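# Fetch the SOC bottle from fridge to bench, close door

## Task

Find which of the two bottles in the refrigerator's bin carries the letters SOC. Lift that one out and set it upright on the bench, leave the other bottle upright inside the refrigerator, and close the refrigerator door. If no bottle shows SOC, take nothing out: close the door, then press the CALL key on the operator panel far enough that it latches down. Do not press CALL when an SOC bottle exists, because a wrong call cannot be reversed.

## Robot and tools

Robot: two six-joint arms, left_arm and right_arm. Each sits on its own carriage on one floor track along y at x = 0. left_rail is always the carriage at larger y and carries left_arm; right_rail carries right_arm. Each base is at x = 0, y = that carriage's position_m, z = 0.04 m, facing +x. Scene frame: table top z = 0, +z up, +x forward from the arms, +y to their left. The table edge is at x = 0.17 m. Each arm ends in a two-finger gripper. Its fingers point along the gripper's +z and close along its y. left_arm's fingers can fold: grip with the outer quarter of the pads, and do not jab the fingertips into surfaces. right_arm's fingers are rigid.

execute_actions(actions, cameras): runs actions in order. An action may hold "rows", "steps", "until" and rail commands. "rows" is one to 15 rows, each a single list of 18 numbers in [-1, 1] covering both arms. The order is: left dx, dy, dz, rx, ry, rz, left gripper position, force_limit, speed, then the same nine for the right arm. Each row lasts one 1/30 s step. dx..rz are offsets, not poses. Every row of an action counts from the arm's Hand target as it was when that action began, and they are measured along that Hand target's own axes. 1.0 equals 0.6 m or 180 degrees. rx, ry, rz form one rotation vector. Six zeros re-request the current Hand target. Repeating an offset in a new action moves the arm further. Ramp offsets gradually, for example about 0.01 more per row, to avoid jerks.

Gripper numbers are absolute settings, not offsets. position: +1 opens fully (140 mm), about -0.8 brings the pads together, and -1 closes until blocked. force_limit from -1 to +1 sets squeeze, from about 14 N up to 58 N on slow closes. speed from -1 to +1 sets finger speed, about 30 to 250 mm/s; faster closes squeeze harder. Always resend an unchanged gripper's last three numbers, since 0 is a real command.

"steps" is 1 to 450, default 15. After the rows end, arms keep heading to the last row's target. "until" ends an action early on rail fields, e.g. {"left_rail": {"position_status": ["!=", "moving"]}}, or on {"all": {"status": "ended"}} and {"any": {"status": "ended"}}. Numbers need a comparison: =, !=, <, <=, > or >=.

Rails: {"left_rail": {"position_m": p}} sets an absolute carriage place along y in metres. Ranges: left_rail -0.8 to 1.5, right_rail -1.5 to 0.8. You may also send speed_m_s (0.01 to 1) and acceleration_factor (0.1 to 1), or {"stop": true}. Keep the carriages at least 0.78 m apart. After sending a place, wait with an until on position_status before moving that arm to a scene point. A bad value refuses the whole call.

move(target, speed, blend, stop_force, zero, blocking, cameras): drives straight-line paths. target is one 18-number row, or up to 15 such rows. Each row holds offsets from the current Hand targets, in their own axes, plus absolute gripper numbers. speed is in m/s (0.002 to 3.2, default 0.25). blend is a corner rounding in metres. stop_force (4 to 120 N) ends an arm's path on felt contact; it is unreliable while the gripper rotates, and it is not allowed with blocking=false. zero (default true) re-zeroes force before the move. blocking=false returns after about 0.5 s; then use wait or stop before sending more rows. The result's "move:" line reports the ending: done, off_target, moving, held or fault. It also gives limits, such as paced or held. Paths ignore obstacles, and they must not sweep near an arm's own base.

wait(seconds 0 to 10): lets time pass. stop(): brakes a running move; it does not stop the rails. zoom_image(camera, region [x0, y0, x1, y1], at most 504 px per side): enlarges part of a camera's latest image; use it to read the bottle labels. The cameras are cam_high, cam_low, cam_bench_left, cam_bench_mid, cam_bench_right, cam_left_wrist and cam_right_wrist. zero_wrist_force(arm): tares that arm's wrist sensor. finished_scene(): ends the scene for good.

Results: end_effector_position (m) and quaternion wxyz are in the scene frame. end_effector_position is the point between the closed pads. Joint positions list the rail, then six joints. Hand target is the base for the next offsets. object_status 2 means the fingers stopped on something while closing, i.e. a grip; 3 means they reached the command or the pads met. position_measured is in counts: 3 is open, 230 is pads touching. Wrist force and torque are in the gripper's axes. Rail status words: done, moving, contact_stop, time_out, stopped_with_arm, stopped_for_other_arm and stopped_for_other_carriage. A position_answer of not_taken means you must resend. Watch for MOTOR HOT lines.

Avoid: anything falling or being put down off the table, including on the track; dropping or flinging parts; hard hits; pushes toward 150 N or the joint torque limits, which cause a 10 s arm stop; grippers squeezing the other arm; pressing a target past a firm surface; long stretched holds that heat motors. A bottle must be standing upright, and the door fully shut, before the scene ends.

Each tool is called after ">>>" in YAML: its name, and indented under it one key for each argument.

## Session

>>> execute_actions:
  actions: []

Scene clock: 0.00 s.
left_arm: end_effector_position=(+0.3563, +1.2388, +0.5790) position_measured=3 object_status=3 end_effector_quat_wxyz=(+0.000, +0.000, +1.000, +0.000) | right_arm: end_effector_position=(+0.3563, -1.1930, +0.5790) position_measured=3 object_status=3 end_effector_quat_wxyz=(+0.000, +0.000, +1.000, +0.000)
Joint positions: left_arm=[1.16 -0.281 -2.157 1.821 -1.235 -1.571 -0.281] | right_arm=[-1.272 -0.28 -2.157 1.821 -1.235 -1.571 -0.28]
Joint velocities: within noise
Joint torques (N m): no reading
Motor temperatures (°C): left_arm=[30 30 28 38 29 37] | right_arm=[30 26 32 31 39 36]
Wrist force (N): no reading
Wrist torque (N m): no reading
Wrist force, peak (N): no reading
Hand target: left_arm +0.3563, +1.2388, +0.5790; +0.000, +0.000, +1.000, +0.000 | right_arm +0.3563, -1.1930, +0.5790; +0.000, +0.000, +1.000, +0.000
Tool commands: left_gripper/position=+1.0 left_gripper/force_limit=+1.0 left_gripper/speed=+1.0 right_gripper/position=+1.0 right_gripper/force_limit=+1.0 right_gripper/speed=+1.0
left_rail: position_m=1.160 position_status=done
right_rail: position_m=-1.272 position_status=done

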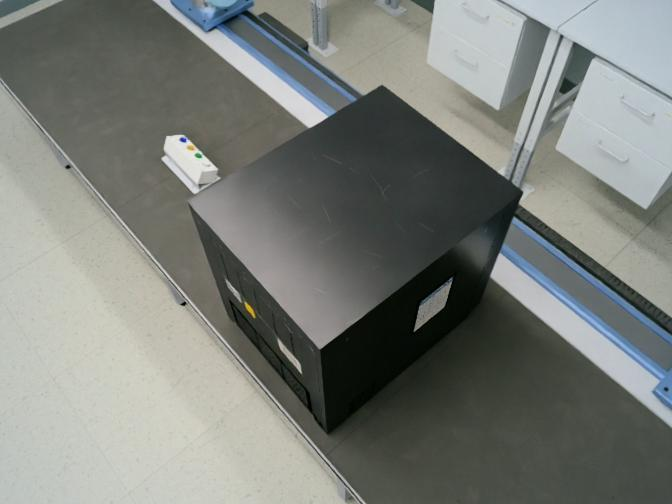

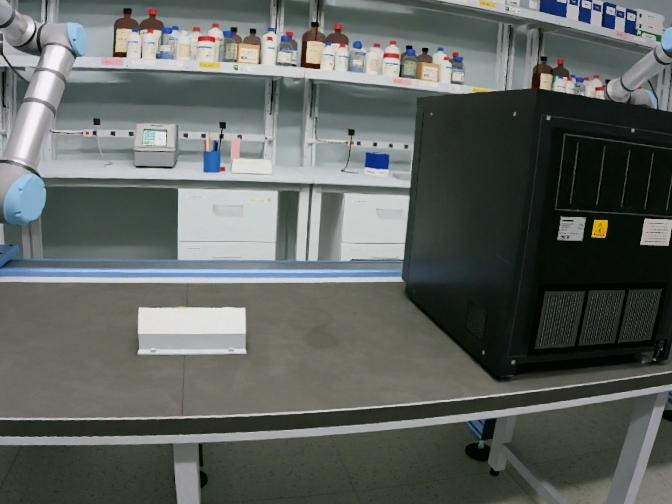

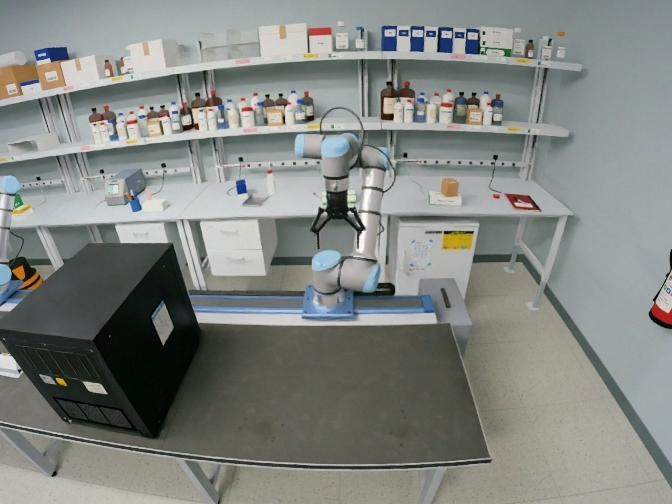

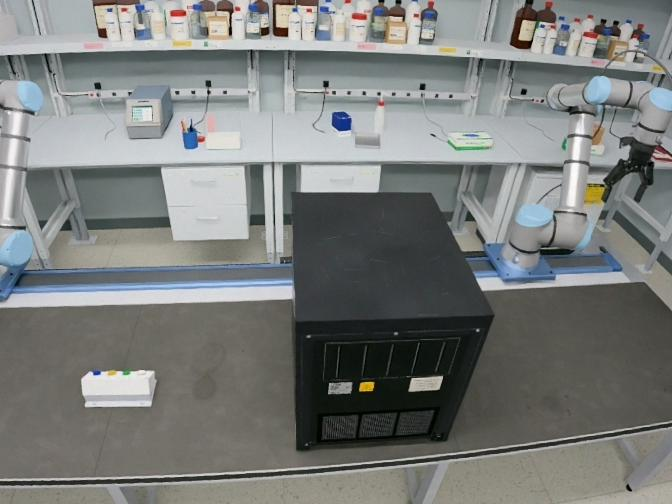

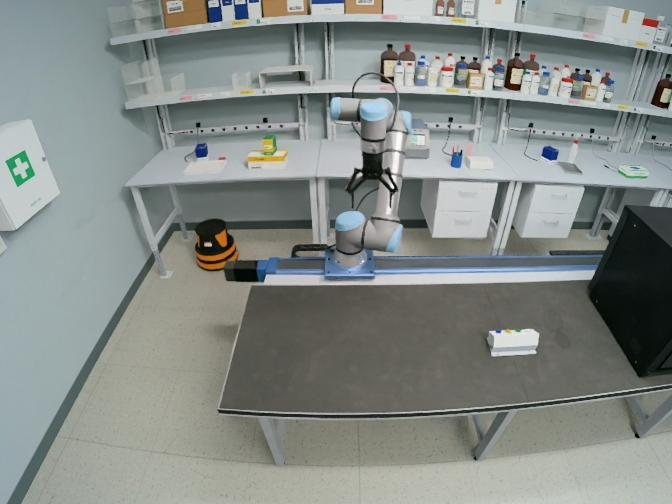

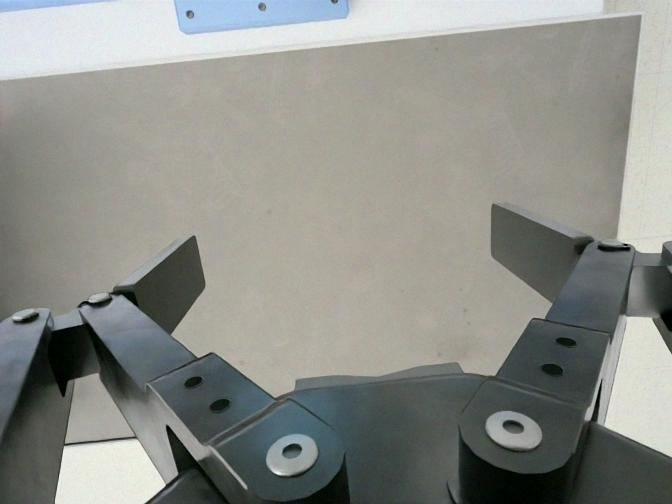

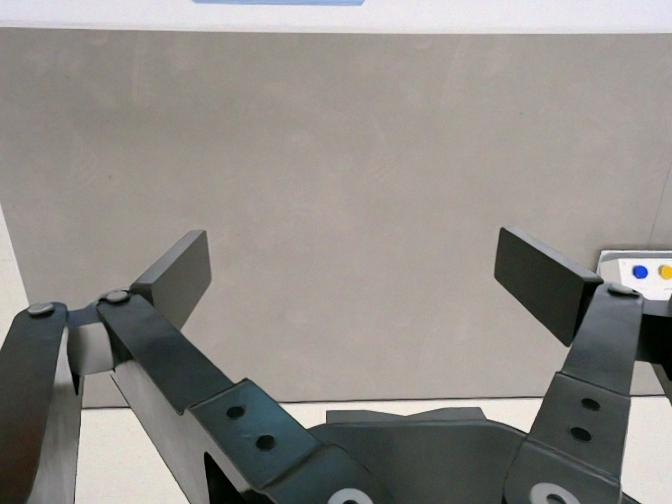

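>>> zoom_image:
  camera: "cam_high"
  region: [140, 110, 240, 200]

>>> zoom_image:
  camera: "cam_bench_right"
  region: [470, 180, 672, 380]

>>> zoom_image:
  camera: "cam_bench_left"
  region: [0, 180, 240, 420]

Scaled by 5.040 from the camera's 672x504 image, which has a finer 960x720 frame.

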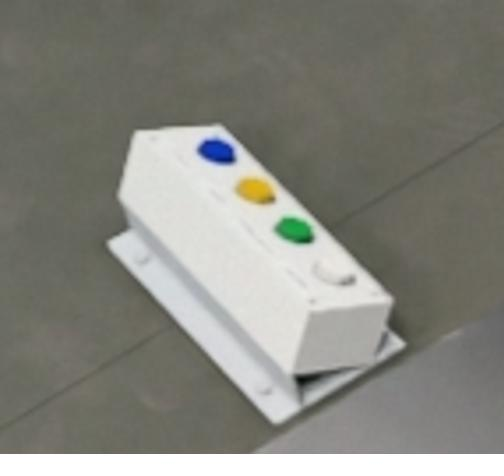

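Scaled by 2.495 from the camera's 672x504 image, which has a finer 960x720 frame.

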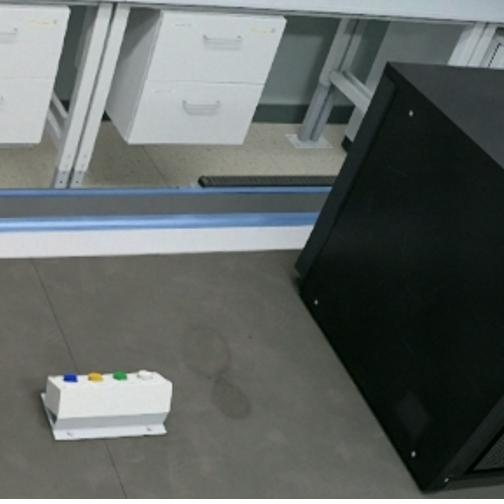

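Scaled by 2.100 from the camera's 672x504 image, which has a finer 960x720 frame.

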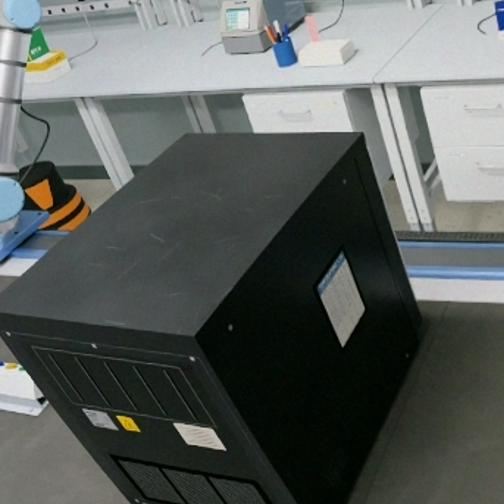

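>>> execute_actions:
  actions:
    - {"right_rail": {"position_m": -0.75, "speed_m_s": 0.6, "acceleration_factor": 0.7}, "steps": 150, "until": {"right_rail": {"position_status": ["!=", "moving"]}}}

>>> move:
  target:
    - [0,0,0,0,0,0,1,1,1, 0.353,0.635,0,0,0,-0.376,1,1,1]
    - [0,0,0,0,0,0,1,1,1, 0.593,0.902,0.048,-0.2596,-0.4497,-0.2596,1,1,1]
  speed: 0.4
  blend: 0.05
  cameras: ["cam_right_wrist"]

Scene clock: 76.50 s.
left_arm: end_effector_position=(+0.3563, +1.2388, +0.5790) position_measured=3 object_status=3 end_effector_quat_wxyz=(+0.000, +0.000, +1.000, +0.000) | right_arm: end_effector_position=(+0.3563, -0.6714, +0.5790) position_measured=3 object_status=3 end_effector_quat_wxyz=(+0.000, +0.000, +1.000, +0.000)
Joint positions: left_arm=[1.16 -0.281 -2.157 1.821 -1.235 -1.571 -0.281] | right_arm=[-0.75 -0.28 -2.157 1.821 -1.235 -1.571 -0.281]
Joint torques (N m): left_arm=[-2.59 -3.18 -50.38 -4.39 0.42 -0.13] | right_arm=[0 2.32 -46.47 -4.61 0.18 -0.05]
Wrist force (N): left_arm=[-0.1 -0.1 -0.1] | right_arm=[0.1 -0.4 -0.3]
Wrist torque (N m): left_arm=[-0.03 0.02 0.00] | right_arm=[-0.10 -0.01 0.00]
Wrist force, peak (N): left_arm=[-0.5 -0.1 -0.1] | right_arm=[0.3 -1.7 -0.3]
Hand target: left_arm +0.3563, +1.2388, +0.5790; +0.000, +0.000, +1.000, +0.000 | right_arm +0.3563, -0.6714, +0.5790; +0.000, +0.000, +1.000, +0.000
Tool commands: left_gripper/position=+1.0 left_gripper/force_limit=+1.0 left_gripper/speed=+1.0 right_gripper/position=+1.0 right_gripper/force_limit=+1.0 right_gripper/speed=+1.0
left_rail: position_m=1.160 position_status=done
right_rail: position_m=-0.750 speed_m_s=0.60 position_status=done

Scene clock: 80.80 s.
left_arm: end_effector_position=(+0.3563, +1.2388, +0.5790) position_measured=3 object_status=3 end_effector_quat_wxyz=(+0.000, +0.000, +1.000, +0.000) | right_arm: end_effector_position=(+0.0005, -0.1302, +0.5502) position_measured=3 object_status=3 end_effector_quat_wxyz=(+0.612, -0.354, +0.612, +0.354)
Joint positions: left_arm=[1.16 -0.281 -2.157 1.821 -1.235 -1.571 -0.281] | right_arm=[-0.75 1.557 -1.717 2.484 -3.909 -2.081 0]
Joint torques (N m): left_arm=[-7.41 -1.85 -49.93 -4.26 0.14 -0.26] | right_arm=[18.97 -6.99 -41.4 -5.65 -2.16 -3.52]
Wrist force (N): left_arm=[-0.4 0.0 -0.2] | right_arm=[3.0 -1.1 -0.3]
Wrist torque (N m): left_arm=[-0.01 0.09 0.00] | right_arm=[-0.16 -0.76 0.19]
Wrist force, peak (N): left_arm=[-0.4 -0.1 0.2] | right_arm=[4.1 -0.6 -0.4]
Hand target: left_arm +0.3563, +1.2388, +0.5790; +0.000, +0.000, +1.000, +0.000 | right_arm +0.0005, -0.1302, +0.5501; +0.613, -0.354, +0.612, +0.354
Off the commanded pose: left_arm 0.000 m, 0 deg | right_arm 0.000 m, 0 deg.
left_rail: position_m=1.160 position_status=done
right_rail: position_m=-0.750 speed_m_s=0.60 position_status=done
move: done
camera_calibration:
cam_right_wrist: T_world_to_cam=[[-0.881613, 0.471908, -0.00790064, 0.0747941], [-0.162883, -0.2885, 0.943524, -0.551507], [0.442977, 0.833109, 0.331211, 0.111526], [0, 0, 0, 1]] pos_world=[-0.0732949, -0.287319, 0.484012]
Images, in order (width x height): cam_right_wrist 672x504.

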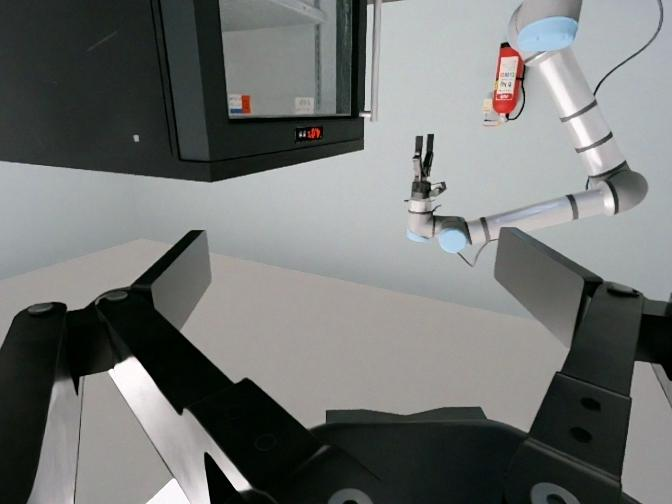

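>>> move:
  target: [0,0,0,0,0,0,1,1,1, 0.1333,0.2575,0.0442,0,-0.1045,0.99,1,1,1]
  speed: 0.7
  cameras: ["cam_right_wrist"]

Scene clock: 93.93 s.
left_arm: end_effector_position=(+0.3563, +1.2388, +0.5790) position_measured=3 object_status=3 end_effector_quat_wxyz=(+0.000, +0.000, +1.000, +0.000) | right_arm: end_effector_position=(-0.1200, -0.0300, +0.4701) position_measured=3 object_status=3 end_effector_quat_wxyz=(-0.283, +0.643, +0.292, +0.649)
Joint positions: left_arm=[1.16 -0.281 -2.157 1.821 -1.235 -1.571 -0.281] | right_arm=[-0.75 1.908 -1.233 2.137 -4.05 -2.642 3.124]
Joint torques (N m): left_arm=[-3.52 -3.83 -49.2 -4.11 -0.52 -0.21] | right_arm=[-19.31 -79.21 -22.92 2.25 2.95 2.86]
Wrist force (N): left_arm=[-0.2 -0.3 0.0] | right_arm=[2.0 -0.5 -2.4]
Wrist torque (N m): left_arm=[-0.05 0.04 0.00] | right_arm=[0.09 -0.21 -0.32]
Wrist force, peak (N): left_arm=[-0.6 -0.2 0.3] | right_arm=[3.5 -1.6 -0.9]
Hand target: left_arm +0.3563, +1.2388, +0.5790; +0.000, +0.000, +1.000, +0.000 | right_arm -0.1200, -0.0300, +0.4701; -0.283, +0.643, +0.292, +0.649
Off the commanded pose: left_arm 0.000 m, 0 deg | right_arm 0.000 m, 0 deg.
left_rail: position_m=1.160 position_status=done
right_rail: position_m=-0.750 speed_m_s=0.60 position_status=done
move: done
camera_calibration:
cam_right_wrist: T_world_to_cam=[[0.720529, -0.693078, 0.0219125, 0.0638202], [-0.212966, -0.251253, -0.944202, 0.415878], [0.659911, 0.675659, -0.328637, 0.439497], [0, 0, 0, 1]] pos_world=[-0.247446, -0.148227, 0.53571]
Images, in order (width x height): cam_right_wrist 672x504.

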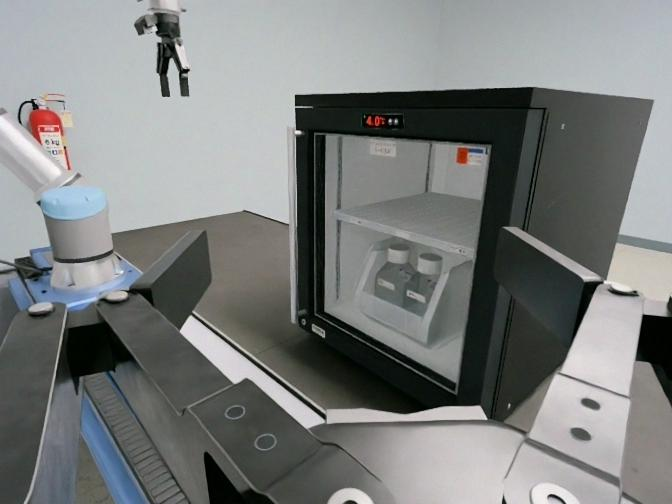

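>>> zoom_image:
  camera: "cam_right_wrist"
  region: [320, 210, 500, 360]

>>> zoom_image:
  camera: "cam_right_wrist"
  region: [280, 80, 560, 420]

Scaled by 2.800 from the camera's 672x504 image, which has a finer 960x720 frame.

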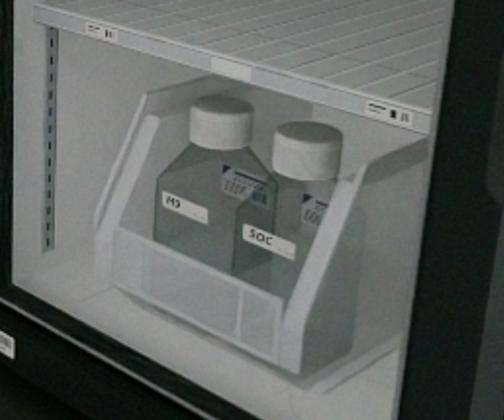

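Scaled by 1.482 from the camera's 672x504 image, which has a finer 960x720 frame.

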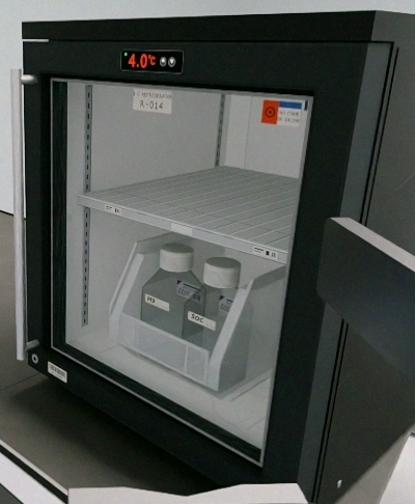

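>>> zoom_image:
  camera: "cam_right_wrist"
  region: [420, 280, 640, 440]

>>> zoom_image:
  camera: "cam_right_wrist"
  region: [270, 70, 430, 190]

>>> zoom_image:
  camera: "cam_right_wrist"
  region: [270, 260, 430, 380]

Scaled by 2.291 from the camera's 672x504 image, which has a finer 960x720 frame.

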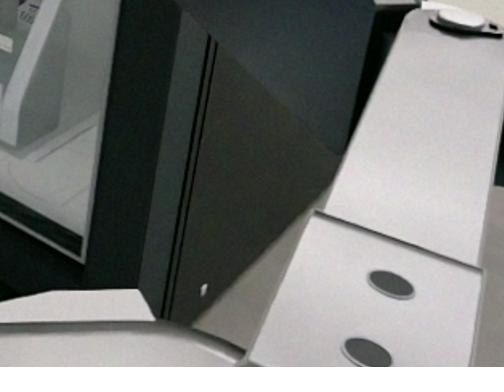

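Scaled by 3.150 from the camera's 672x504 image, which has a finer 960x720 frame.

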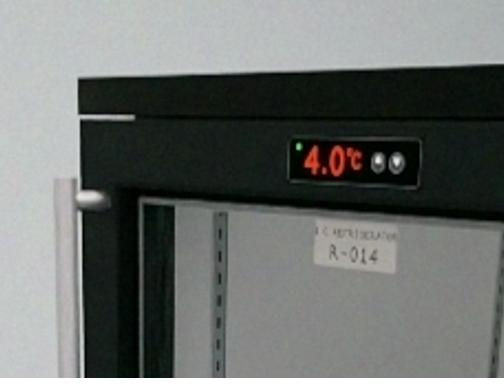

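Scaled by 3.150 from the camera's 672x504 image, which has a finer 960x720 frame.

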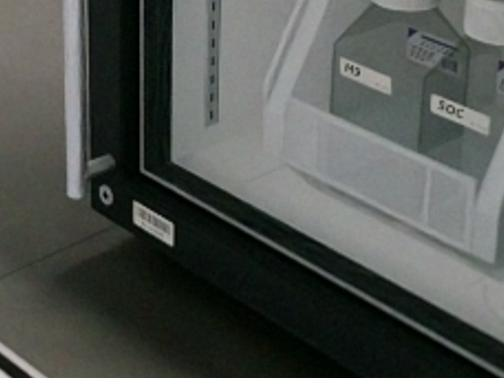

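>>> execute_actions:
  actions:
    - {"right_rail": {"position_m": -0.65}, "steps": 90, "until": {"right_rail": {"position_status": ["!=", "moving"]}}}

>>> move:
  target: [0,0,0,0,0,0,1,1,1, -0.1833,-0.0608,0.4162,-0.0444,0,0,1,1,1]
  speed: 0.3
  cameras: ["cam_right_wrist"]

Scene clock: 156.07 s.
left_arm: end_effector_position=(+0.3563, +1.2388, +0.5790) position_measured=3 object_status=3 end_effector_quat_wxyz=(+0.000, +0.000, +1.000, +0.000) | right_arm: end_effector_position=(-0.1200, +0.0700, +0.4701) position_measured=3 object_status=3 end_effector_quat_wxyz=(-0.283, +0.643, +0.292, +0.649)
Joint positions: left_arm=[1.16 -0.281 -2.157 1.821 -1.235 -1.571 -0.281] | right_arm=[-0.65 1.908 -1.233 2.137 -4.05 -2.641 3.124]
Joint torques (N m): left_arm=[-5.36 -6.08 -49 -3.92 -0.5 -0.3] | right_arm=[-10.6 -71.11 -32.2 0.54 2.4 3.22]
Wrist force (N): left_arm=[-0.3 0.0 0.0] | right_arm=[1.7 -0.2 -2.5]
Wrist torque (N m): left_arm=[0.00 0.06 0.00] | right_arm=[0.16 -0.15 -0.32]
Wrist force, peak (N): left_arm=[-0.2 -0.4 0.4] | right_arm=[1.9 0.5 -3.0]
Hand target: left_arm +0.3563, +1.2388, +0.5790; +0.000, +0.000, +1.000, +0.000 | right_arm -0.1200, +0.0700, +0.4701; -0.283, +0.643, +0.292, +0.649
Tool commands: left_gripper/position=+1.0 left_gripper/force_limit=+1.0 left_gripper/speed=+1.0 right_gripper/position=+1.0 right_gripper/force_limit=+1.0 right_gripper/speed=+1.0
Off the commanded pose: left_arm 0.000 m, 0 deg | right_arm 0.000 m, 0 deg.
left_rail: position_m=1.160 position_status=done
right_rail: position_m=-0.650 speed_m_s=0.60 position_status=done

Scene clock: 157.60 s.
left_arm: end_effector_position=(+0.3563, +1.2388, +0.5790) position_measured=3 object_status=3 end_effector_quat_wxyz=(+0.000, +0.000, +1.000, +0.000) | right_arm: end_effector_position=(+0.0214, +0.2790, +0.3601) position_measured=3 object_status=3 end_effector_quat_wxyz=(-0.237, +0.662, +0.246, +0.667)
Joint positions: left_arm=[1.16 -0.281 -2.157 1.821 -1.235 -1.571 -0.281] | right_arm=[-0.65 1.662 -0.888 1.815 -4.075 -2.535 3.122]
Joint torques (N m): left_arm=[-7.41 -2.98 -48.97 -3.67 0.05 -0.24] | right_arm=[-18.57 -69.46 -34.67 2.19 2.94 -3.76]
Wrist force (N): left_arm=[0.0 -0.1 0.1] | right_arm=[1.8 0.1 -2.9]
Wrist torque (N m): left_arm=[-0.03 0.00 0.00] | right_arm=[0.21 -0.14 -0.10]
Wrist force, peak (N): left_arm=[-0.2 -0.5 0.2] | right_arm=[3.2 0.3 -5.3]
Hand target: left_arm +0.3563, +1.2388, +0.5790; +0.000, +0.000, +1.000, +0.000 | right_arm +0.0215, +0.2790, +0.3601; -0.237, +0.662, +0.246, +0.667
Off the commanded pose: left_arm 0.000 m, 0 deg | right_arm 0.000 m, 0 deg.
left_rail: position_m=1.160 position_status=done
right_rail: position_m=-0.650 speed_m_s=0.60 position_status=done
move: done
camera_calibration:
cam_right_wrist: T_world_to_cam=[[0.617159, -0.786548, 0.0213947, 0.206951], [-0.244778, -0.217763, -0.944808, 0.411349], [0.747796, 0.57786, -0.326924, 0.126009], [0, 0, 0, 1]] pos_world=[-0.121262, 0.179537, 0.425413]
Images, in order (width x height): cam_right_wrist 672x504.

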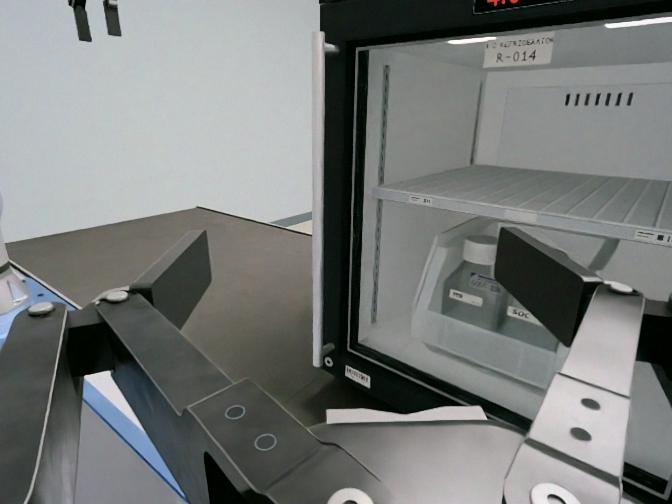

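>>> move:
  target: [0,0,0,0,0,0,1,1,1, -0.1,-0.0792,0.344,-0.0833,0,0,-0.15,0,0]
  speed: 0.25
  cameras: ["cam_right_wrist"]

Scene clock: 177.17 s.
left_arm: end_effector_position=(+0.3563, +1.2388, +0.5790) position_measured=3 object_status=3 end_effector_quat_wxyz=(+0.000, +0.000, +1.000, +0.000) | right_arm: end_effector_position=(+0.1499, +0.4475, +0.3003) position_measured=148 object_status=3 end_effector_quat_wxyz=(-0.149, +0.687, +0.157, +0.694) end_effector_velocity=(-0.002, +0.000, +0.000) end_effector_angular_velocity=(+0.002, +0.000, +0.001)
Joint positions: left_arm=[1.16 -0.281 -2.157 1.821 -1.235 -1.571 -0.281] | right_arm=[-0.65 1.555 -0.564 1.269 -3.863 -2.69 3.114]
Joint velocities: left_arm=[within noise] | right_arm=[-0.001 0.001 0.001 -0.002 0 0 0.001]
Joint torques (N m): left_arm=[-5.12 -2.71 -48.05 -3.62 0.06 -0.2] | right_arm=[-19.65 -95.17 -41.14 2.28 -2.33 -3.42]
Wrist force (N): left_arm=[0.0 0.2 -0.1] | right_arm=[1.9 -0.3 -2.6]
Wrist torque (N m): left_arm=[0.04 0.02 0.00] | right_arm=[0.15 -0.24 -0.05]
Wrist force, peak (N): left_arm=[-0.5 0.2 0.3] | right_arm=[2.6 0.7 -5.0]
Hand target: left_arm +0.3563, +1.2388, +0.5790; +0.000, +0.000, +1.000, +0.000 | right_arm +0.1499, +0.4475, +0.3002; -0.149, +0.687, +0.157, +0.694
Off the commanded pose: left_arm 0.000 m, 0 deg | right_arm 0.000 m, 0 deg.
left_rail: position_m=1.160 position_status=done
right_rail: position_m=-0.650 speed_m_s=0.60 position_status=done
move: done
camera_calibration:
cam_right_wrist: T_world_to_cam=[[0.392598, -0.919497, 0.0198048, 0.355144], [-0.290428, -0.144378, -0.945942, 0.397221], [0.872651, 0.365623, -0.32373, -0.0117253], [0, 0, 0, 1]] pos_world=[-0.0138325, 0.388191, 0.364919]
Images, in order (width x height): cam_right_wrist 672x504.

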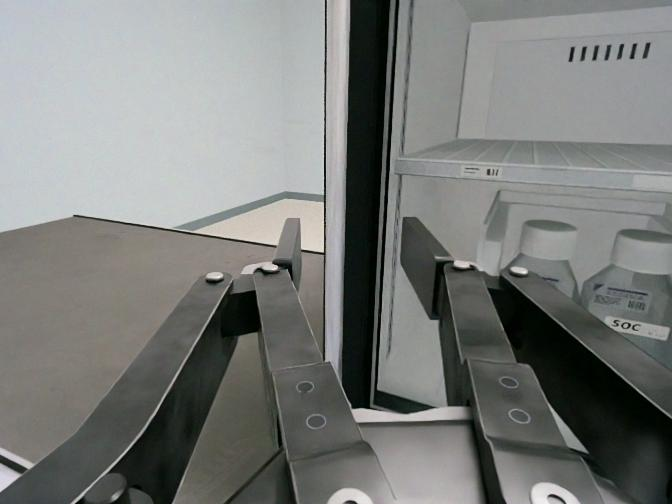

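>>> move:
  target: [0,0,0,0,0,0,1,1,1, 0,0,0.152,0,0,0,-0.15,0,0]
  speed: 0.1
  stop_force: 12
  cameras: ["cam_right_wrist"]

Scene clock: 185.67 s.
left_arm: end_effector_position=(+0.3563, +1.2388, +0.5790) position_measured=3 object_status=3 end_effector_quat_wxyz=(+0.000, +0.000, +1.000, +0.000) | right_arm: end_effector_position=(+0.2326, +0.4859, +0.3009) position_measured=148 object_status=3 end_effector_quat_wxyz=(-0.149, +0.687, +0.157, +0.694)
Joint positions: left_arm=[1.16 -0.281 -2.157 1.821 -1.235 -1.571 -0.281] | right_arm=[-0.65 1.472 -0.527 1.186 -3.815 -2.606 3.117]
Joint torques (N m): left_arm=[-4.42 -3.33 -48.29 -3.23 0.13 -0.37] | right_arm=[-18.87 -99.59 -43.86 1.9 3.04 3.02]
Wrist force (N): left_arm=[-0.3 -0.2 0.2] | right_arm=[2.3 -0.6 -2.5]
Wrist torque (N m): left_arm=[-0.05 0.06 0.00] | right_arm=[0.04 -0.34 -0.30]
Wrist force, peak (N): left_arm=[-0.5 -0.2 -0.4] | right_arm=[1.7 -0.1 -4.3]
Hand target: left_arm +0.3563, +1.2388, +0.5790; +0.000, +0.000, +1.000, +0.000 | right_arm +0.2326, +0.4859, +0.3009; -0.149, +0.687, +0.157, +0.694
Off the commanded pose: left_arm 0.000 m, 0 deg | right_arm 0.000 m, 0 deg.
left_rail: position_m=1.160 position_status=done
right_rail: position_m=-0.650 speed_m_s=0.60 position_status=done
move: done
camera_calibration:
cam_right_wrist: T_world_to_cam=[[0.392598, -0.919497, 0.0198048, 0.358062], [-0.290428, -0.144378, -0.945942, 0.42746], [0.872651, 0.365623, -0.32373, -0.0977433], [0, 0, 0, 1]] pos_world=[0.0688675, 0.426691, 0.365619]
Images, in order (width x height): cam_right_wrist 672x504.

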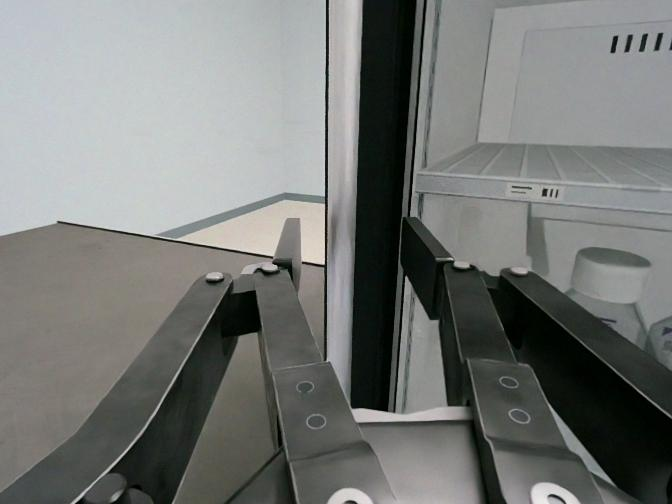

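>>> zoom_image:
  camera: "cam_right_wrist"
  region: [260, 180, 460, 330]

Scaled by 2.520 from the camera's 672x504 image, which has a finer 960x720 frame.

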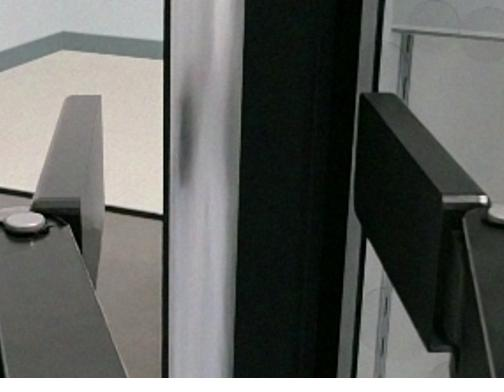

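>>> move:
  target: [0,0,0,0,0,0,1,1,1, 0,-0.0083,0,0,0,0,-0.15,0,0]
  speed: 0.1

>>> execute_actions:
  actions:
    - {"rows": [[0,0,0,0,0,0,1,1,1, 0,0,0,0,0,0,-1,0,-1]], "steps": 100}
  cameras: ["cam_right_wrist"]

Scene clock: 198.40 s.
left_arm: end_effector_position=(+0.3563, +1.2388, +0.5790) position_measured=3 object_status=3 end_effector_quat_wxyz=(+0.000, +0.000, +1.000, +0.000) | right_arm: end_effector_position=(+0.2305, +0.4904, +0.3008) position_measured=148 object_status=3 end_effector_quat_wxyz=(-0.149, +0.687, +0.157, +0.694)
Joint positions: left_arm=[1.16 -0.281 -2.157 1.821 -1.235 -1.571 -0.281] | right_arm=[-0.65 1.474 -0.52 1.172 -3.807 -2.609 3.117]
Joint torques (N m): left_arm=[-3.16 -3.19 -46.67 -3.33 0.01 0.01] | right_arm=[19.54 -99.99 -43.43 2.12 -2.33 -1]
Wrist force (N): left_arm=[-0.2 -0.1 0.0] | right_arm=[1.8 -0.9 -2.8]
Wrist torque (N m): left_arm=[-0.03 0.06 0.00] | right_arm=[-0.01 -0.21 -0.30]
Wrist force, peak (N): left_arm=[-0.5 0.4 0.1] | right_arm=[2.1 -0.2 -3.3]
Hand target: left_arm +0.3563, +1.2388, +0.5790; +0.000, +0.000, +1.000, +0.000 | right_arm +0.2305, +0.4905, +0.3008; -0.149, +0.687, +0.157, +0.694
Off the commanded pose: left_arm 0.000 m, 0 deg | right_arm 0.000 m, 0 deg.
left_rail: position_m=1.160 position_status=done
right_rail: position_m=-0.650 speed_m_s=0.60 position_status=done
move: done

Scene clock: 201.93 s.
left_arm: end_effector_position=(+0.3563, +1.2388, +0.5790) position_measured=3 object_status=3 end_effector_quat_wxyz=(+0.000, +0.000, +1.000, +0.000) | right_arm: end_effector_position=(+0.2304, +0.4905, +0.3008) position_measured=211 object_status=2 end_effector_quat_wxyz=(-0.149, +0.687, +0.157, +0.694)
Joint positions: left_arm=[1.16 -0.281 -2.157 1.821 -1.235 -1.571 -0.281] | right_arm=[-0.65 1.474 -0.52 1.171 -3.807 -2.609 3.117]
Joint torques (N m): left_arm=[-5.26 -4.35 -48.42 -3.67 0.19 -0.5] | right_arm=[-18.3 -108.54 -33.94 -5.1 -2.15 -3.33]
Wrist force (N): left_arm=[-0.2 0.1 0.1] | right_arm=[1.4 -8.8 -1.7]
Wrist torque (N m): left_arm=[0.02 0.04 0.01] | right_arm=[0.23 -0.26 0.17]
Wrist force, peak (N): left_arm=[-0.5 -0.2 -0.3] | right_arm=[1.6 -9.5 -1.7]
Hand target: left_arm +0.3563, +1.2388, +0.5790; +0.000, +0.000, +1.000, +0.000 | right_arm +0.2305, +0.4905, +0.3008; -0.149, +0.687, +0.157, +0.694
Off the commanded pose: left_arm 0.000 m, 0 deg | right_arm 0.000 m, 0 deg.
left_rail: position_m=1.160 position_status=done
right_rail: position_m=-0.650 speed_m_s=0.60 position_status=done
camera_calibration:
cam_right_wrist: T_world_to_cam=[[0.392598, -0.919497, 0.0198048, 0.363066], [-0.290428, -0.144378, -0.945942, 0.427376], [0.872651, 0.365623, -0.32373, -0.0975012], [0, 0, 0, 1]] pos_world=[0.0666675, 0.431191, 0.365519]
Images, in order (width x height): cam_right_wrist 672x504.

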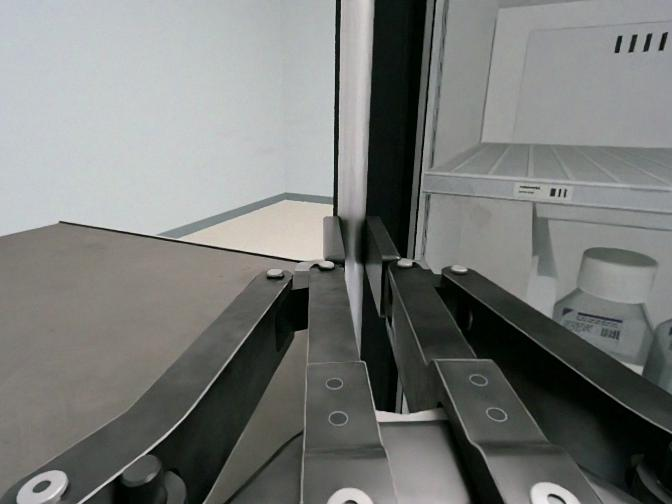

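>>> move:
  target: [0,0,0,0,0,0,1,1,1, 0,-0.0148,-0.085,0.0167,0,0,-1,0,-1]
  speed: 0.06
  stop_force: 50
  cameras: ["cam_right_wrist"]

Scene clock: 222.30 s.
left_arm: end_effector_position=(+0.3563, +1.2388, +0.5790) position_measured=3 object_status=3 end_effector_quat_wxyz=(+0.000, +0.000, +1.000, +0.000) | right_arm: end_effector_position=(+0.1948, +0.4811, +0.3006) position_measured=211 object_status=2 end_effector_quat_wxyz=(-0.162, +0.684, +0.169, +0.691)
Joint positions: left_arm=[1.16 -0.281 -2.157 1.821 -1.235 -1.571 -0.281] | right_arm=[-0.65 1.503 -0.545 1.226 -3.836 -2.601 3.118]
Joint torques (N m): left_arm=[-1.7 -6.1 -45.8 -3.04 0.37 -0.41] | right_arm=[-61.93 -95.31 -14.9 -8.96 -37.86 -3.63]
Wrist force (N): left_arm=[-0.2 0.0 0.0] | right_arm=[10.8 -105.2 27.6]
Wrist torque (N m): left_arm=[0.00 0.05 0.00] | right_arm=[1.67 0.03 0.13]
Wrist force, peak (N): left_arm=[-0.4 0.1 0.4] | right_arm=[8.5 -106.4 30.0]
Hand target: left_arm +0.3563, +1.2388, +0.5790; +0.000, +0.000, +1.000, +0.000 | right_arm +0.1948, +0.4811, +0.3006; -0.162, +0.684, +0.169, +0.691 (not the last commanded pose)
Off the commanded pose: left_arm 0.000 m, 0 deg | right_arm 0.015 m, 1 deg.
left_rail: position_m=1.160 position_status=done
right_rail: position_m=-0.650 speed_m_s=0.60 position_status=done
move: contact (right_arm)
camera_calibration:
cam_right_wrist: T_world_to_cam=[[0.426541, -0.904245, 0.0200855, 0.354487], [-0.285097, -0.155491, -0.945803, 0.4197], [0.858361, 0.397697, -0.324121, -0.0756348], [0, 0, 0, 1]] pos_world=[0.0333737, 0.415883, 0.365318]
Images, in order (width x height): cam_right_wrist 672x504.

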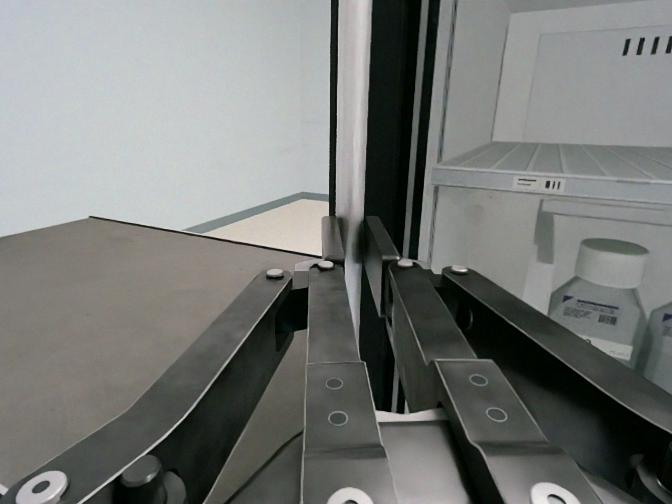

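>>> execute_actions:
  actions:
    - {"rows": [[0,0,0,0,0,0,1,1,1, 0,0,0,0,0,0,-0.52,0,-1]], "steps": 45}
  cameras: ["cam_right_wrist"]

Scene clock: 258.57 s.
left_arm: end_effector_position=(+0.3563, +1.2388, +0.5790) position_measured=3 object_status=3 end_effector_quat_wxyz=(+0.000, +0.000, +1.000, +0.000) | right_arm: end_effector_position=(+0.1948, +0.4811, +0.3005) position_measured=195 object_status=3 end_effector_quat_wxyz=(-0.162, +0.684, +0.169, +0.691)
Joint positions: left_arm=[1.16 -0.281 -2.157 1.821 -1.235 -1.571 -0.281] | right_arm=[-0.65 1.503 -0.545 1.226 -3.836 -2.601 3.118]
Joint torques (N m): left_arm=[-0.12 -7.22 -45.44 -3.35 0.28 -0.31] | right_arm=[18.65 -101.27 -43.03 2.16 3 -1.63]
Wrist force (N): left_arm=[-0.5 -0.1 0.2] | right_arm=[2.1 3.2 1.6]
Wrist torque (N m): left_arm=[-0.02 0.10 0.00] | right_arm=[0.91 -0.31 -0.28]
Wrist force, peak (N): left_arm=[-0.7 -0.1 0.1] | right_arm=[10.7 -106.2 28.0]
Hand target: left_arm +0.3563, +1.2388, +0.5790; +0.000, +0.000, +1.000, +0.000 | right_arm +0.1948, +0.4811, +0.3006; -0.162, +0.684, +0.169, +0.691
Off the commanded pose: left_arm 0.000 m, 0 deg | right_arm 0.000 m, 0 deg.
left_rail: position_m=1.160 position_status=done
right_rail: position_m=-0.650 speed_m_s=0.60 position_status=done
camera_calibration:
cam_right_wrist: T_world_to_cam=[[0.426475, -0.904275, 0.0201548, 0.354386], [-0.285092, -0.155536, -0.945797, 0.4197], [0.858395, 0.397613, -0.324134, -0.0755563], [0, 0, 0, 1]] pos_world=[0.0333737, 0.415783, 0.365318]
Images, in order (width x height): cam_right_wrist 672x504.

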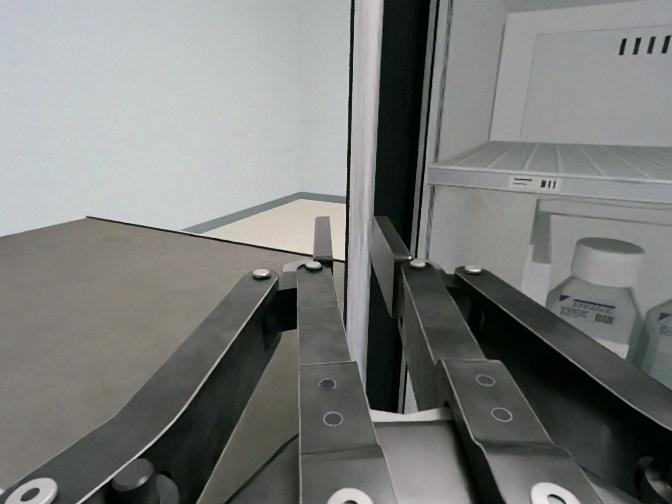

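>>> zoom_image:
  camera: "cam_right_wrist"
  region: [290, 190, 450, 310]

Scaled by 3.150 from the camera's 672x504 image, which has a finer 960x720 frame.

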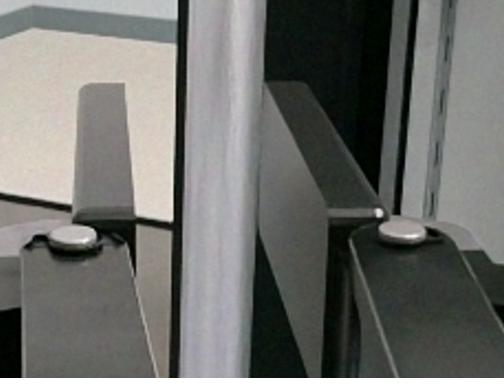

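>>> move:
  target: [0,0,0,0,0,0,1,1,1, 0,0.0427,-0.0053,0.0944,0,0,-0.45,0,-1]
  speed: 0.12
  cameras: ["cam_right_wrist"]

>>> zoom_image:
  camera: "cam_right_wrist"
  region: [290, 190, 450, 310]

Scene clock: 279.43 s.
left_arm: end_effector_position=(+0.3563, +1.2388, +0.5790) position_measured=3 object_status=3 end_effector_quat_wxyz=(+0.000, +0.000, +1.000, +0.000) | right_arm: end_effector_position=(+0.2036, +0.4569, +0.3009) position_measured=186 object_status=3 end_effector_quat_wxyz=(-0.261, +0.653, +0.270, +0.658)
Joint positions: left_arm=[1.16 -0.281 -2.157 1.821 -1.235 -1.571 -0.281] | right_arm=[-0.65 1.417 -0.684 1.53 -3.991 -2.218 3.125]
Joint torques (N m): left_arm=[-3.48 -4.29 -47.57 -2.99 0.12 -0.51] | right_arm=[-18.82 -122.86 -26.24 -5.34 2.6 3.47]
Wrist force (N): left_arm=[-0.2 -0.1 0.0] | right_arm=[2.2 3.1 1.8]
Wrist torque (N m): left_arm=[-0.01 0.06 0.00] | right_arm=[0.88 -0.31 -0.29]
Wrist force, peak (N): left_arm=[-0.8 0.1 0.1] | right_arm=[3.0 4.0 2.0]
Hand target: left_arm +0.3563, +1.2388, +0.5790; +0.000, +0.000, +1.000, +0.000 | right_arm +0.2036, +0.4569, +0.3009; -0.261, +0.653, +0.270, +0.658
Off the commanded pose: left_arm 0.000 m, 0 deg | right_arm 0.000 m, 0 deg.
left_rail: position_m=1.160 position_status=done
right_rail: position_m=-0.650 speed_m_s=0.60 position_status=done
move: done
camera_calibration:
cam_right_wrist: T_world_to_cam=[[0.672068, -0.740173, 0.0216609, 0.203314], [-0.229006, -0.235574, -0.94449, 0.443507], [0.704189, 0.629801, -0.327826, -0.146944], [0, 0, 0, 1]] pos_world=[0.0684009, 0.347512, 0.366312]
Images, in order (width x height): cam_right_wrist 672x504.

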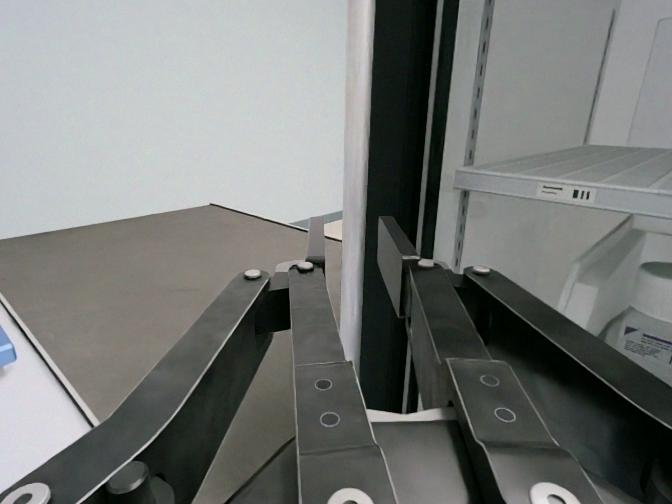

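Scaled by 3.150 from the camera's 672x504 image, which has a finer 960x720 frame.

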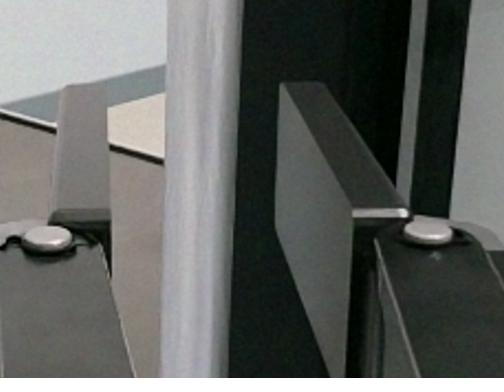

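>>> move:
  target: [0,0,0,0,0,0,1,1,1, 0,0.0058,0.075,0,0,0,-0.45,0,-1]
  speed: 0.08
  stop_force: 12
  cameras: ["cam_right_wrist"]

>>> zoom_image:
  camera: "cam_right_wrist"
  region: [290, 190, 450, 310]

Scene clock: 284.80 s.
left_arm: end_effector_position=(+0.3563, +1.2388, +0.5790) position_measured=3 object_status=3 end_effector_quat_wxyz=(+0.000, +0.000, +1.000, +0.000) | right_arm: end_effector_position=(+0.2384, +0.4857, +0.3010) position_measured=186 object_status=3 end_effector_quat_wxyz=(-0.261, +0.653, +0.270, +0.658)
Joint positions: left_arm=[1.16 -0.281 -2.157 1.821 -1.235 -1.571 -0.281] | right_arm=[-0.65 1.383 -0.653 1.46 -3.952 -2.184 3.126]
Joint torques (N m): left_arm=[-1.72 -9.06 -44.7 -3.15 0.33 -0.38] | right_arm=[-19.42 -88.75 -40.57 0.89 3.02 3.56]
Wrist force (N): left_arm=[-0.2 -0.1 0.2] | right_arm=[2.9 3.0 1.3]
Wrist torque (N m): left_arm=[-0.02 0.04 0.00] | right_arm=[0.87 -0.48 -0.27]
Wrist force, peak (N): left_arm=[-0.6 0.0 0.0] | right_arm=[2.9 3.6 2.1]
Hand target: left_arm +0.3563, +1.2388, +0.5790; +0.000, +0.000, +1.000, +0.000 | right_arm +0.2384, +0.4857, +0.3010; -0.261, +0.653, +0.270, +0.658
Off the commanded pose: left_arm 0.000 m, 0 deg | right_arm 0.000 m, 0 deg.
left_rail: position_m=1.160 position_status=done
right_rail: position_m=-0.650 speed_m_s=0.60 position_status=done
move: done
camera_calibration:
cam_right_wrist: T_world_to_cam=[[0.672167, -0.740084, 0.0216145, 0.201212], [-0.229005, -0.235574, -0.94449, 0.458449], [0.704094, 0.629905, -0.327828, -0.189551], [0, 0, 0, 1]] pos_world=[0.103201, 0.376312, 0.366512]
Images, in order (width x height): cam_right_wrist 672x504.

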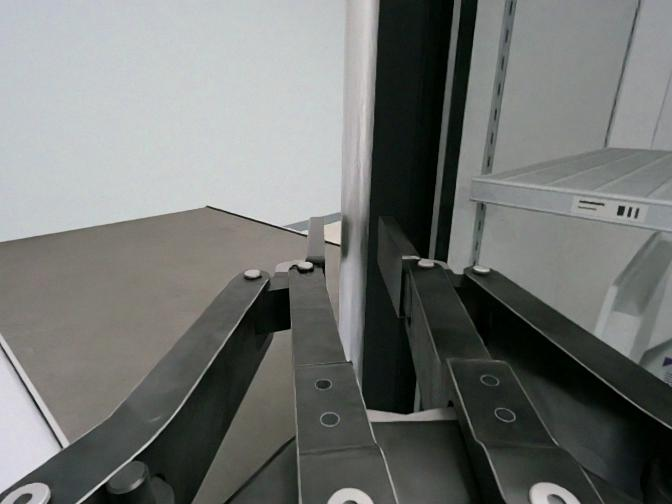

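Scaled by 3.150 from the camera's 672x504 image, which has a finer 960x720 frame.

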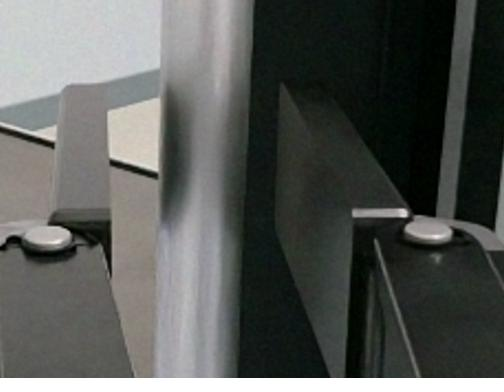

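>>> execute_actions:
  actions:
    - {"rows": [[0,0,0,0,0,0,1,1,1, 0,0,0,0,0,0,-1,0,-1]], "steps": 75}

>>> move:
  target: [0,0,0,0,0,0,1,1,1, 0,-0.0318,-0.0514,0.0278,0,0,-1,0,-1]
  speed: 0.06
  stop_force: 45

Scene clock: 295.87 s.
left_arm: end_effector_position=(+0.3563, +1.2388, +0.5790) position_measured=3 object_status=3 end_effector_quat_wxyz=(+0.000, +0.000, +1.000, +0.000) | right_arm: end_effector_position=(+0.2384, +0.4857, +0.3010) position_measured=210 object_status=2 end_effector_quat_wxyz=(-0.261, +0.653, +0.270, +0.658)
Joint positions: left_arm=[1.16 -0.281 -2.157 1.821 -1.235 -1.571 -0.281] | right_arm=[-0.65 1.383 -0.653 1.46 -3.952 -2.184 3.126]
Joint torques (N m): left_arm=[-2.13 -6.92 -44.79 -3.15 0.75 -0.48] | right_arm=[40.19 -90.92 -40.96 0.69 15.01 -1.23]
Wrist force (N): left_arm=[-0.2 -0.1 0.1] | right_arm=[-0.3 42.8 -22.8]
Wrist torque (N m): left_arm=[-0.03 0.05 0.00] | right_arm=[0.13 -0.45 0.34]
Wrist force, peak (N): left_arm=[-0.7 -0.3 0.2] | right_arm=[0.2 43.4 -22.6]
Hand target: left_arm +0.3563, +1.2388, +0.5790; +0.000, +0.000, +1.000, +0.000 | right_arm +0.2384, +0.4857, +0.3010; -0.261, +0.653, +0.270, +0.658
Off the commanded pose: left_arm 0.000 m, 0 deg | right_arm 0.000 m, 0 deg.
left_rail: position_m=1.160 position_status=done
right_rail: position_m=-0.650 speed_m_s=0.60 position_status=done

Scene clock: 297.50 s.
left_arm: end_effector_position=(+0.3563, +1.2388, +0.5790) position_measured=3 object_status=3 end_effector_quat_wxyz=(+0.000, +0.000, +1.000, +0.000) | right_arm: end_effector_position=(+0.2029, +0.4779, +0.3007) position_measured=210 object_status=2 end_effector_quat_wxyz=(-0.289, +0.641, +0.298, +0.646)
Joint positions: left_arm=[1.16 -0.281 -2.157 1.821 -1.235 -1.571 -0.281] | right_arm=[-0.65 1.393 -0.685 1.531 -3.99 -2.106 3.126]
Joint torques (N m): left_arm=[-5.43 -5.28 -45.24 -2.42 0.34 0.07] | right_arm=[18.95 -114.27 -21.17 -3.26 2.45 2.66]
Wrist force (N): left_arm=[-0.5 0.0 0.0] | right_arm=[8.6 1.4 3.5]
Wrist torque (N m): left_arm=[-0.01 0.11 0.00] | right_arm=[0.85 -0.08 0.34]
Wrist force, peak (N): left_arm=[-0.5 0.1 -0.3] | right_arm=[-0.1 42.4 -22.5]
Hand target: left_arm +0.3563, +1.2388, +0.5790; +0.000, +0.000, +1.000, +0.000 | right_arm +0.2029, +0.4779, +0.3007; -0.289, +0.641, +0.298, +0.646
Off the commanded pose: left_arm 0.000 m, 0 deg | right_arm 0.000 m, 0 deg.
left_rail: position_m=1.160 position_status=done
right_rail: position_m=-0.650 speed_m_s=0.60 position_status=done
move: done

>>> move:
  target: [0,0,0,0,0,0,1,1,1, 0,-0.0390,-0.0611,0.0333,0,0,-1,0,-1]
  speed: 0.08
  stop_force: 45

Scene clock: 309.43 s.
left_arm: end_effector_position=(+0.3563, +1.2388, +0.5790) position_measured=3 object_status=3 end_effector_quat_wxyz=(+0.000, +0.000, +1.000, +0.000) | right_arm: end_effector_position=(+0.1612, +0.4655, +0.3003) position_measured=210 object_status=2 end_effector_quat_wxyz=(-0.322, +0.625, +0.331, +0.629)
Joint positions: left_arm=[1.16 -0.281 -2.157 1.821 -1.235 -1.571 -0.281] | right_arm=[-0.65 1.401 -0.722 1.614 -4.034 -2.011 3.127]
Joint torques (N m): left_arm=[-3.62 -8.34 -45.48 -2.47 1.32 -0.56] | right_arm=[12.51 -105.13 -11.14 -2.1 -1.33 2.26]
Wrist force (N): left_arm=[-0.2 -0.1 0.3] | right_arm=[15.2 -8.9 11.4]
Wrist torque (N m): left_arm=[-0.02 0.06 0.00] | right_arm=[0.99 0.27 0.35]
Wrist force, peak (N): left_arm=[-0.6 -0.3 -0.1] | right_arm=[12.4 -19.7 20.1]
Hand target: left_arm +0.3563, +1.2388, +0.5790; +0.000, +0.000, +1.000, +0.000 | right_arm +0.1612, +0.4655, +0.3003; -0.322, +0.625, +0.331, +0.629
Off the commanded pose: left_arm 0.000 m, 0 deg | right_arm 0.000 m, 0 deg.
left_rail: position_m=1.160 position_status=done
right_rail: position_m=-0.650 speed_m_s=0.60 position_status=done
move: done

>>> move:
  target:
    - [0,0,0,0,0,0,1,1,1, 0.0007,-0.0343,-0.0497,0.0139,0,0,-1,0,-1]
    - [0,0,0,0,0,0,1,1,1, 0.0007,-0.0642,-0.1022,0.0278,0,0,-1,0,-1]
    - [0,0,0,0,0,0,1,1,1, 0.0007,-0.0890,-0.1572,0.0417,0,0,-1,0,-1]
    - [0,0,0,0,0,0,1,1,1, 0.0007,-0.1095,-0.2142,0.0556,0,0,-1,0,-1]
  speed: 0.1
  blend: 0.01
  stop_force: 45
  cameras: ["cam_right_wrist", "cam_low"]

Scene clock: 321.57 s.
left_arm: end_effector_position=(+0.3563, +1.2388, +0.5790) position_measured=3 object_status=3 end_effector_quat_wxyz=(+0.000, +0.000, +1.000, +0.000) | right_arm: end_effector_position=(+0.0338, +0.3978, +0.2997) position_measured=210 object_status=2 end_effector_quat_wxyz=(-0.376, +0.594, +0.385, +0.598)
Joint positions: left_arm=[1.16 -0.281 -2.157 1.821 -1.235 -1.571 -0.281] | right_arm=[-0.65 1.483 -0.811 1.821 -4.149 -1.917 3.128]
Joint torques (N m): left_arm=[-4.81 -9.18 -45.06 -2.85 0.61 -0.36] | right_arm=[-28.17 -94.14 8.9 -6.1 -18.81 2.57]
Wrist force (N): left_arm=[-0.5 -0.3 0.0] | right_arm=[20.4 -59.5 36.1]
Wrist torque (N m): left_arm=[-0.06 0.11 0.00] | right_arm=[1.68 0.20 0.38]
Wrist force, peak (N): left_arm=[-0.6 0.1 -0.1] | right_arm=[20.3 -59.8 36.0]
Hand target: left_arm +0.3563, +1.2388, +0.5790; +0.000, +0.000, +1.000, +0.000 | right_arm +0.0338, +0.3978, +0.2997; -0.376, +0.594, +0.385, +0.598
Off the commanded pose: left_arm 0.000 m, 0 deg | right_arm 0.000 m, 0 deg.
left_rail: position_m=1.160 position_status=done
right_rail: position_m=-0.650 speed_m_s=0.60 position_status=done
move: done
camera_calibration:
cam_right_wrist: T_world_to_cam=[[0.892818, -0.449885, 0.0218917, 0.150646], [-0.131336, -0.306519, -0.94276, 0.414061], [0.430844, 0.838838, -0.332752, -0.0629955], [0, 0, 0, 1]] pos_world=[-0.0529772, 0.247534, 0.3661]
Images, in order (width x height): cam_low 672x504, cam_right_wrist 672x504.

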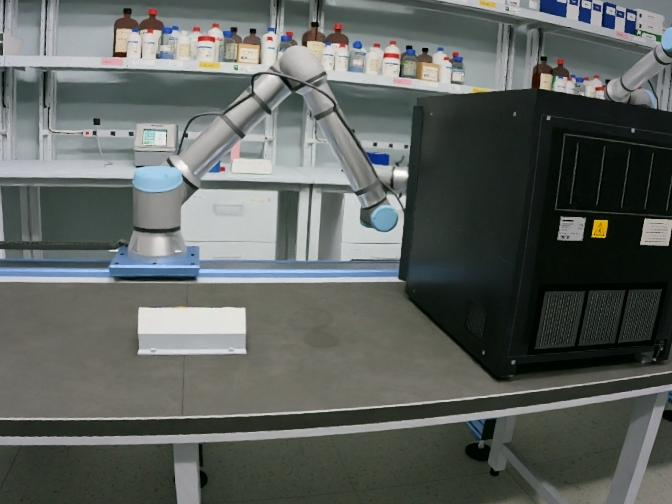

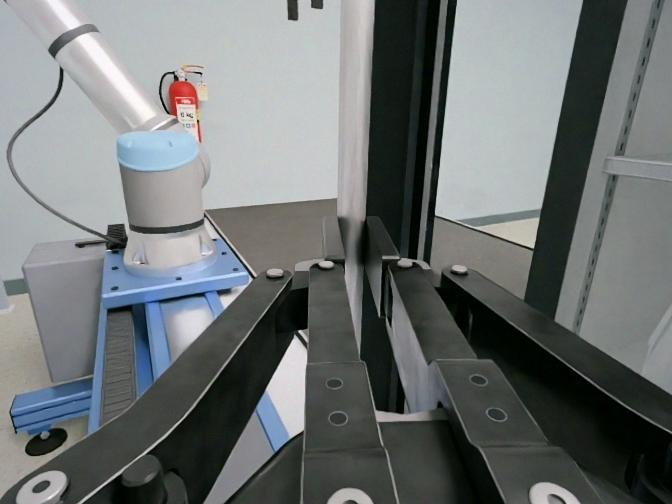

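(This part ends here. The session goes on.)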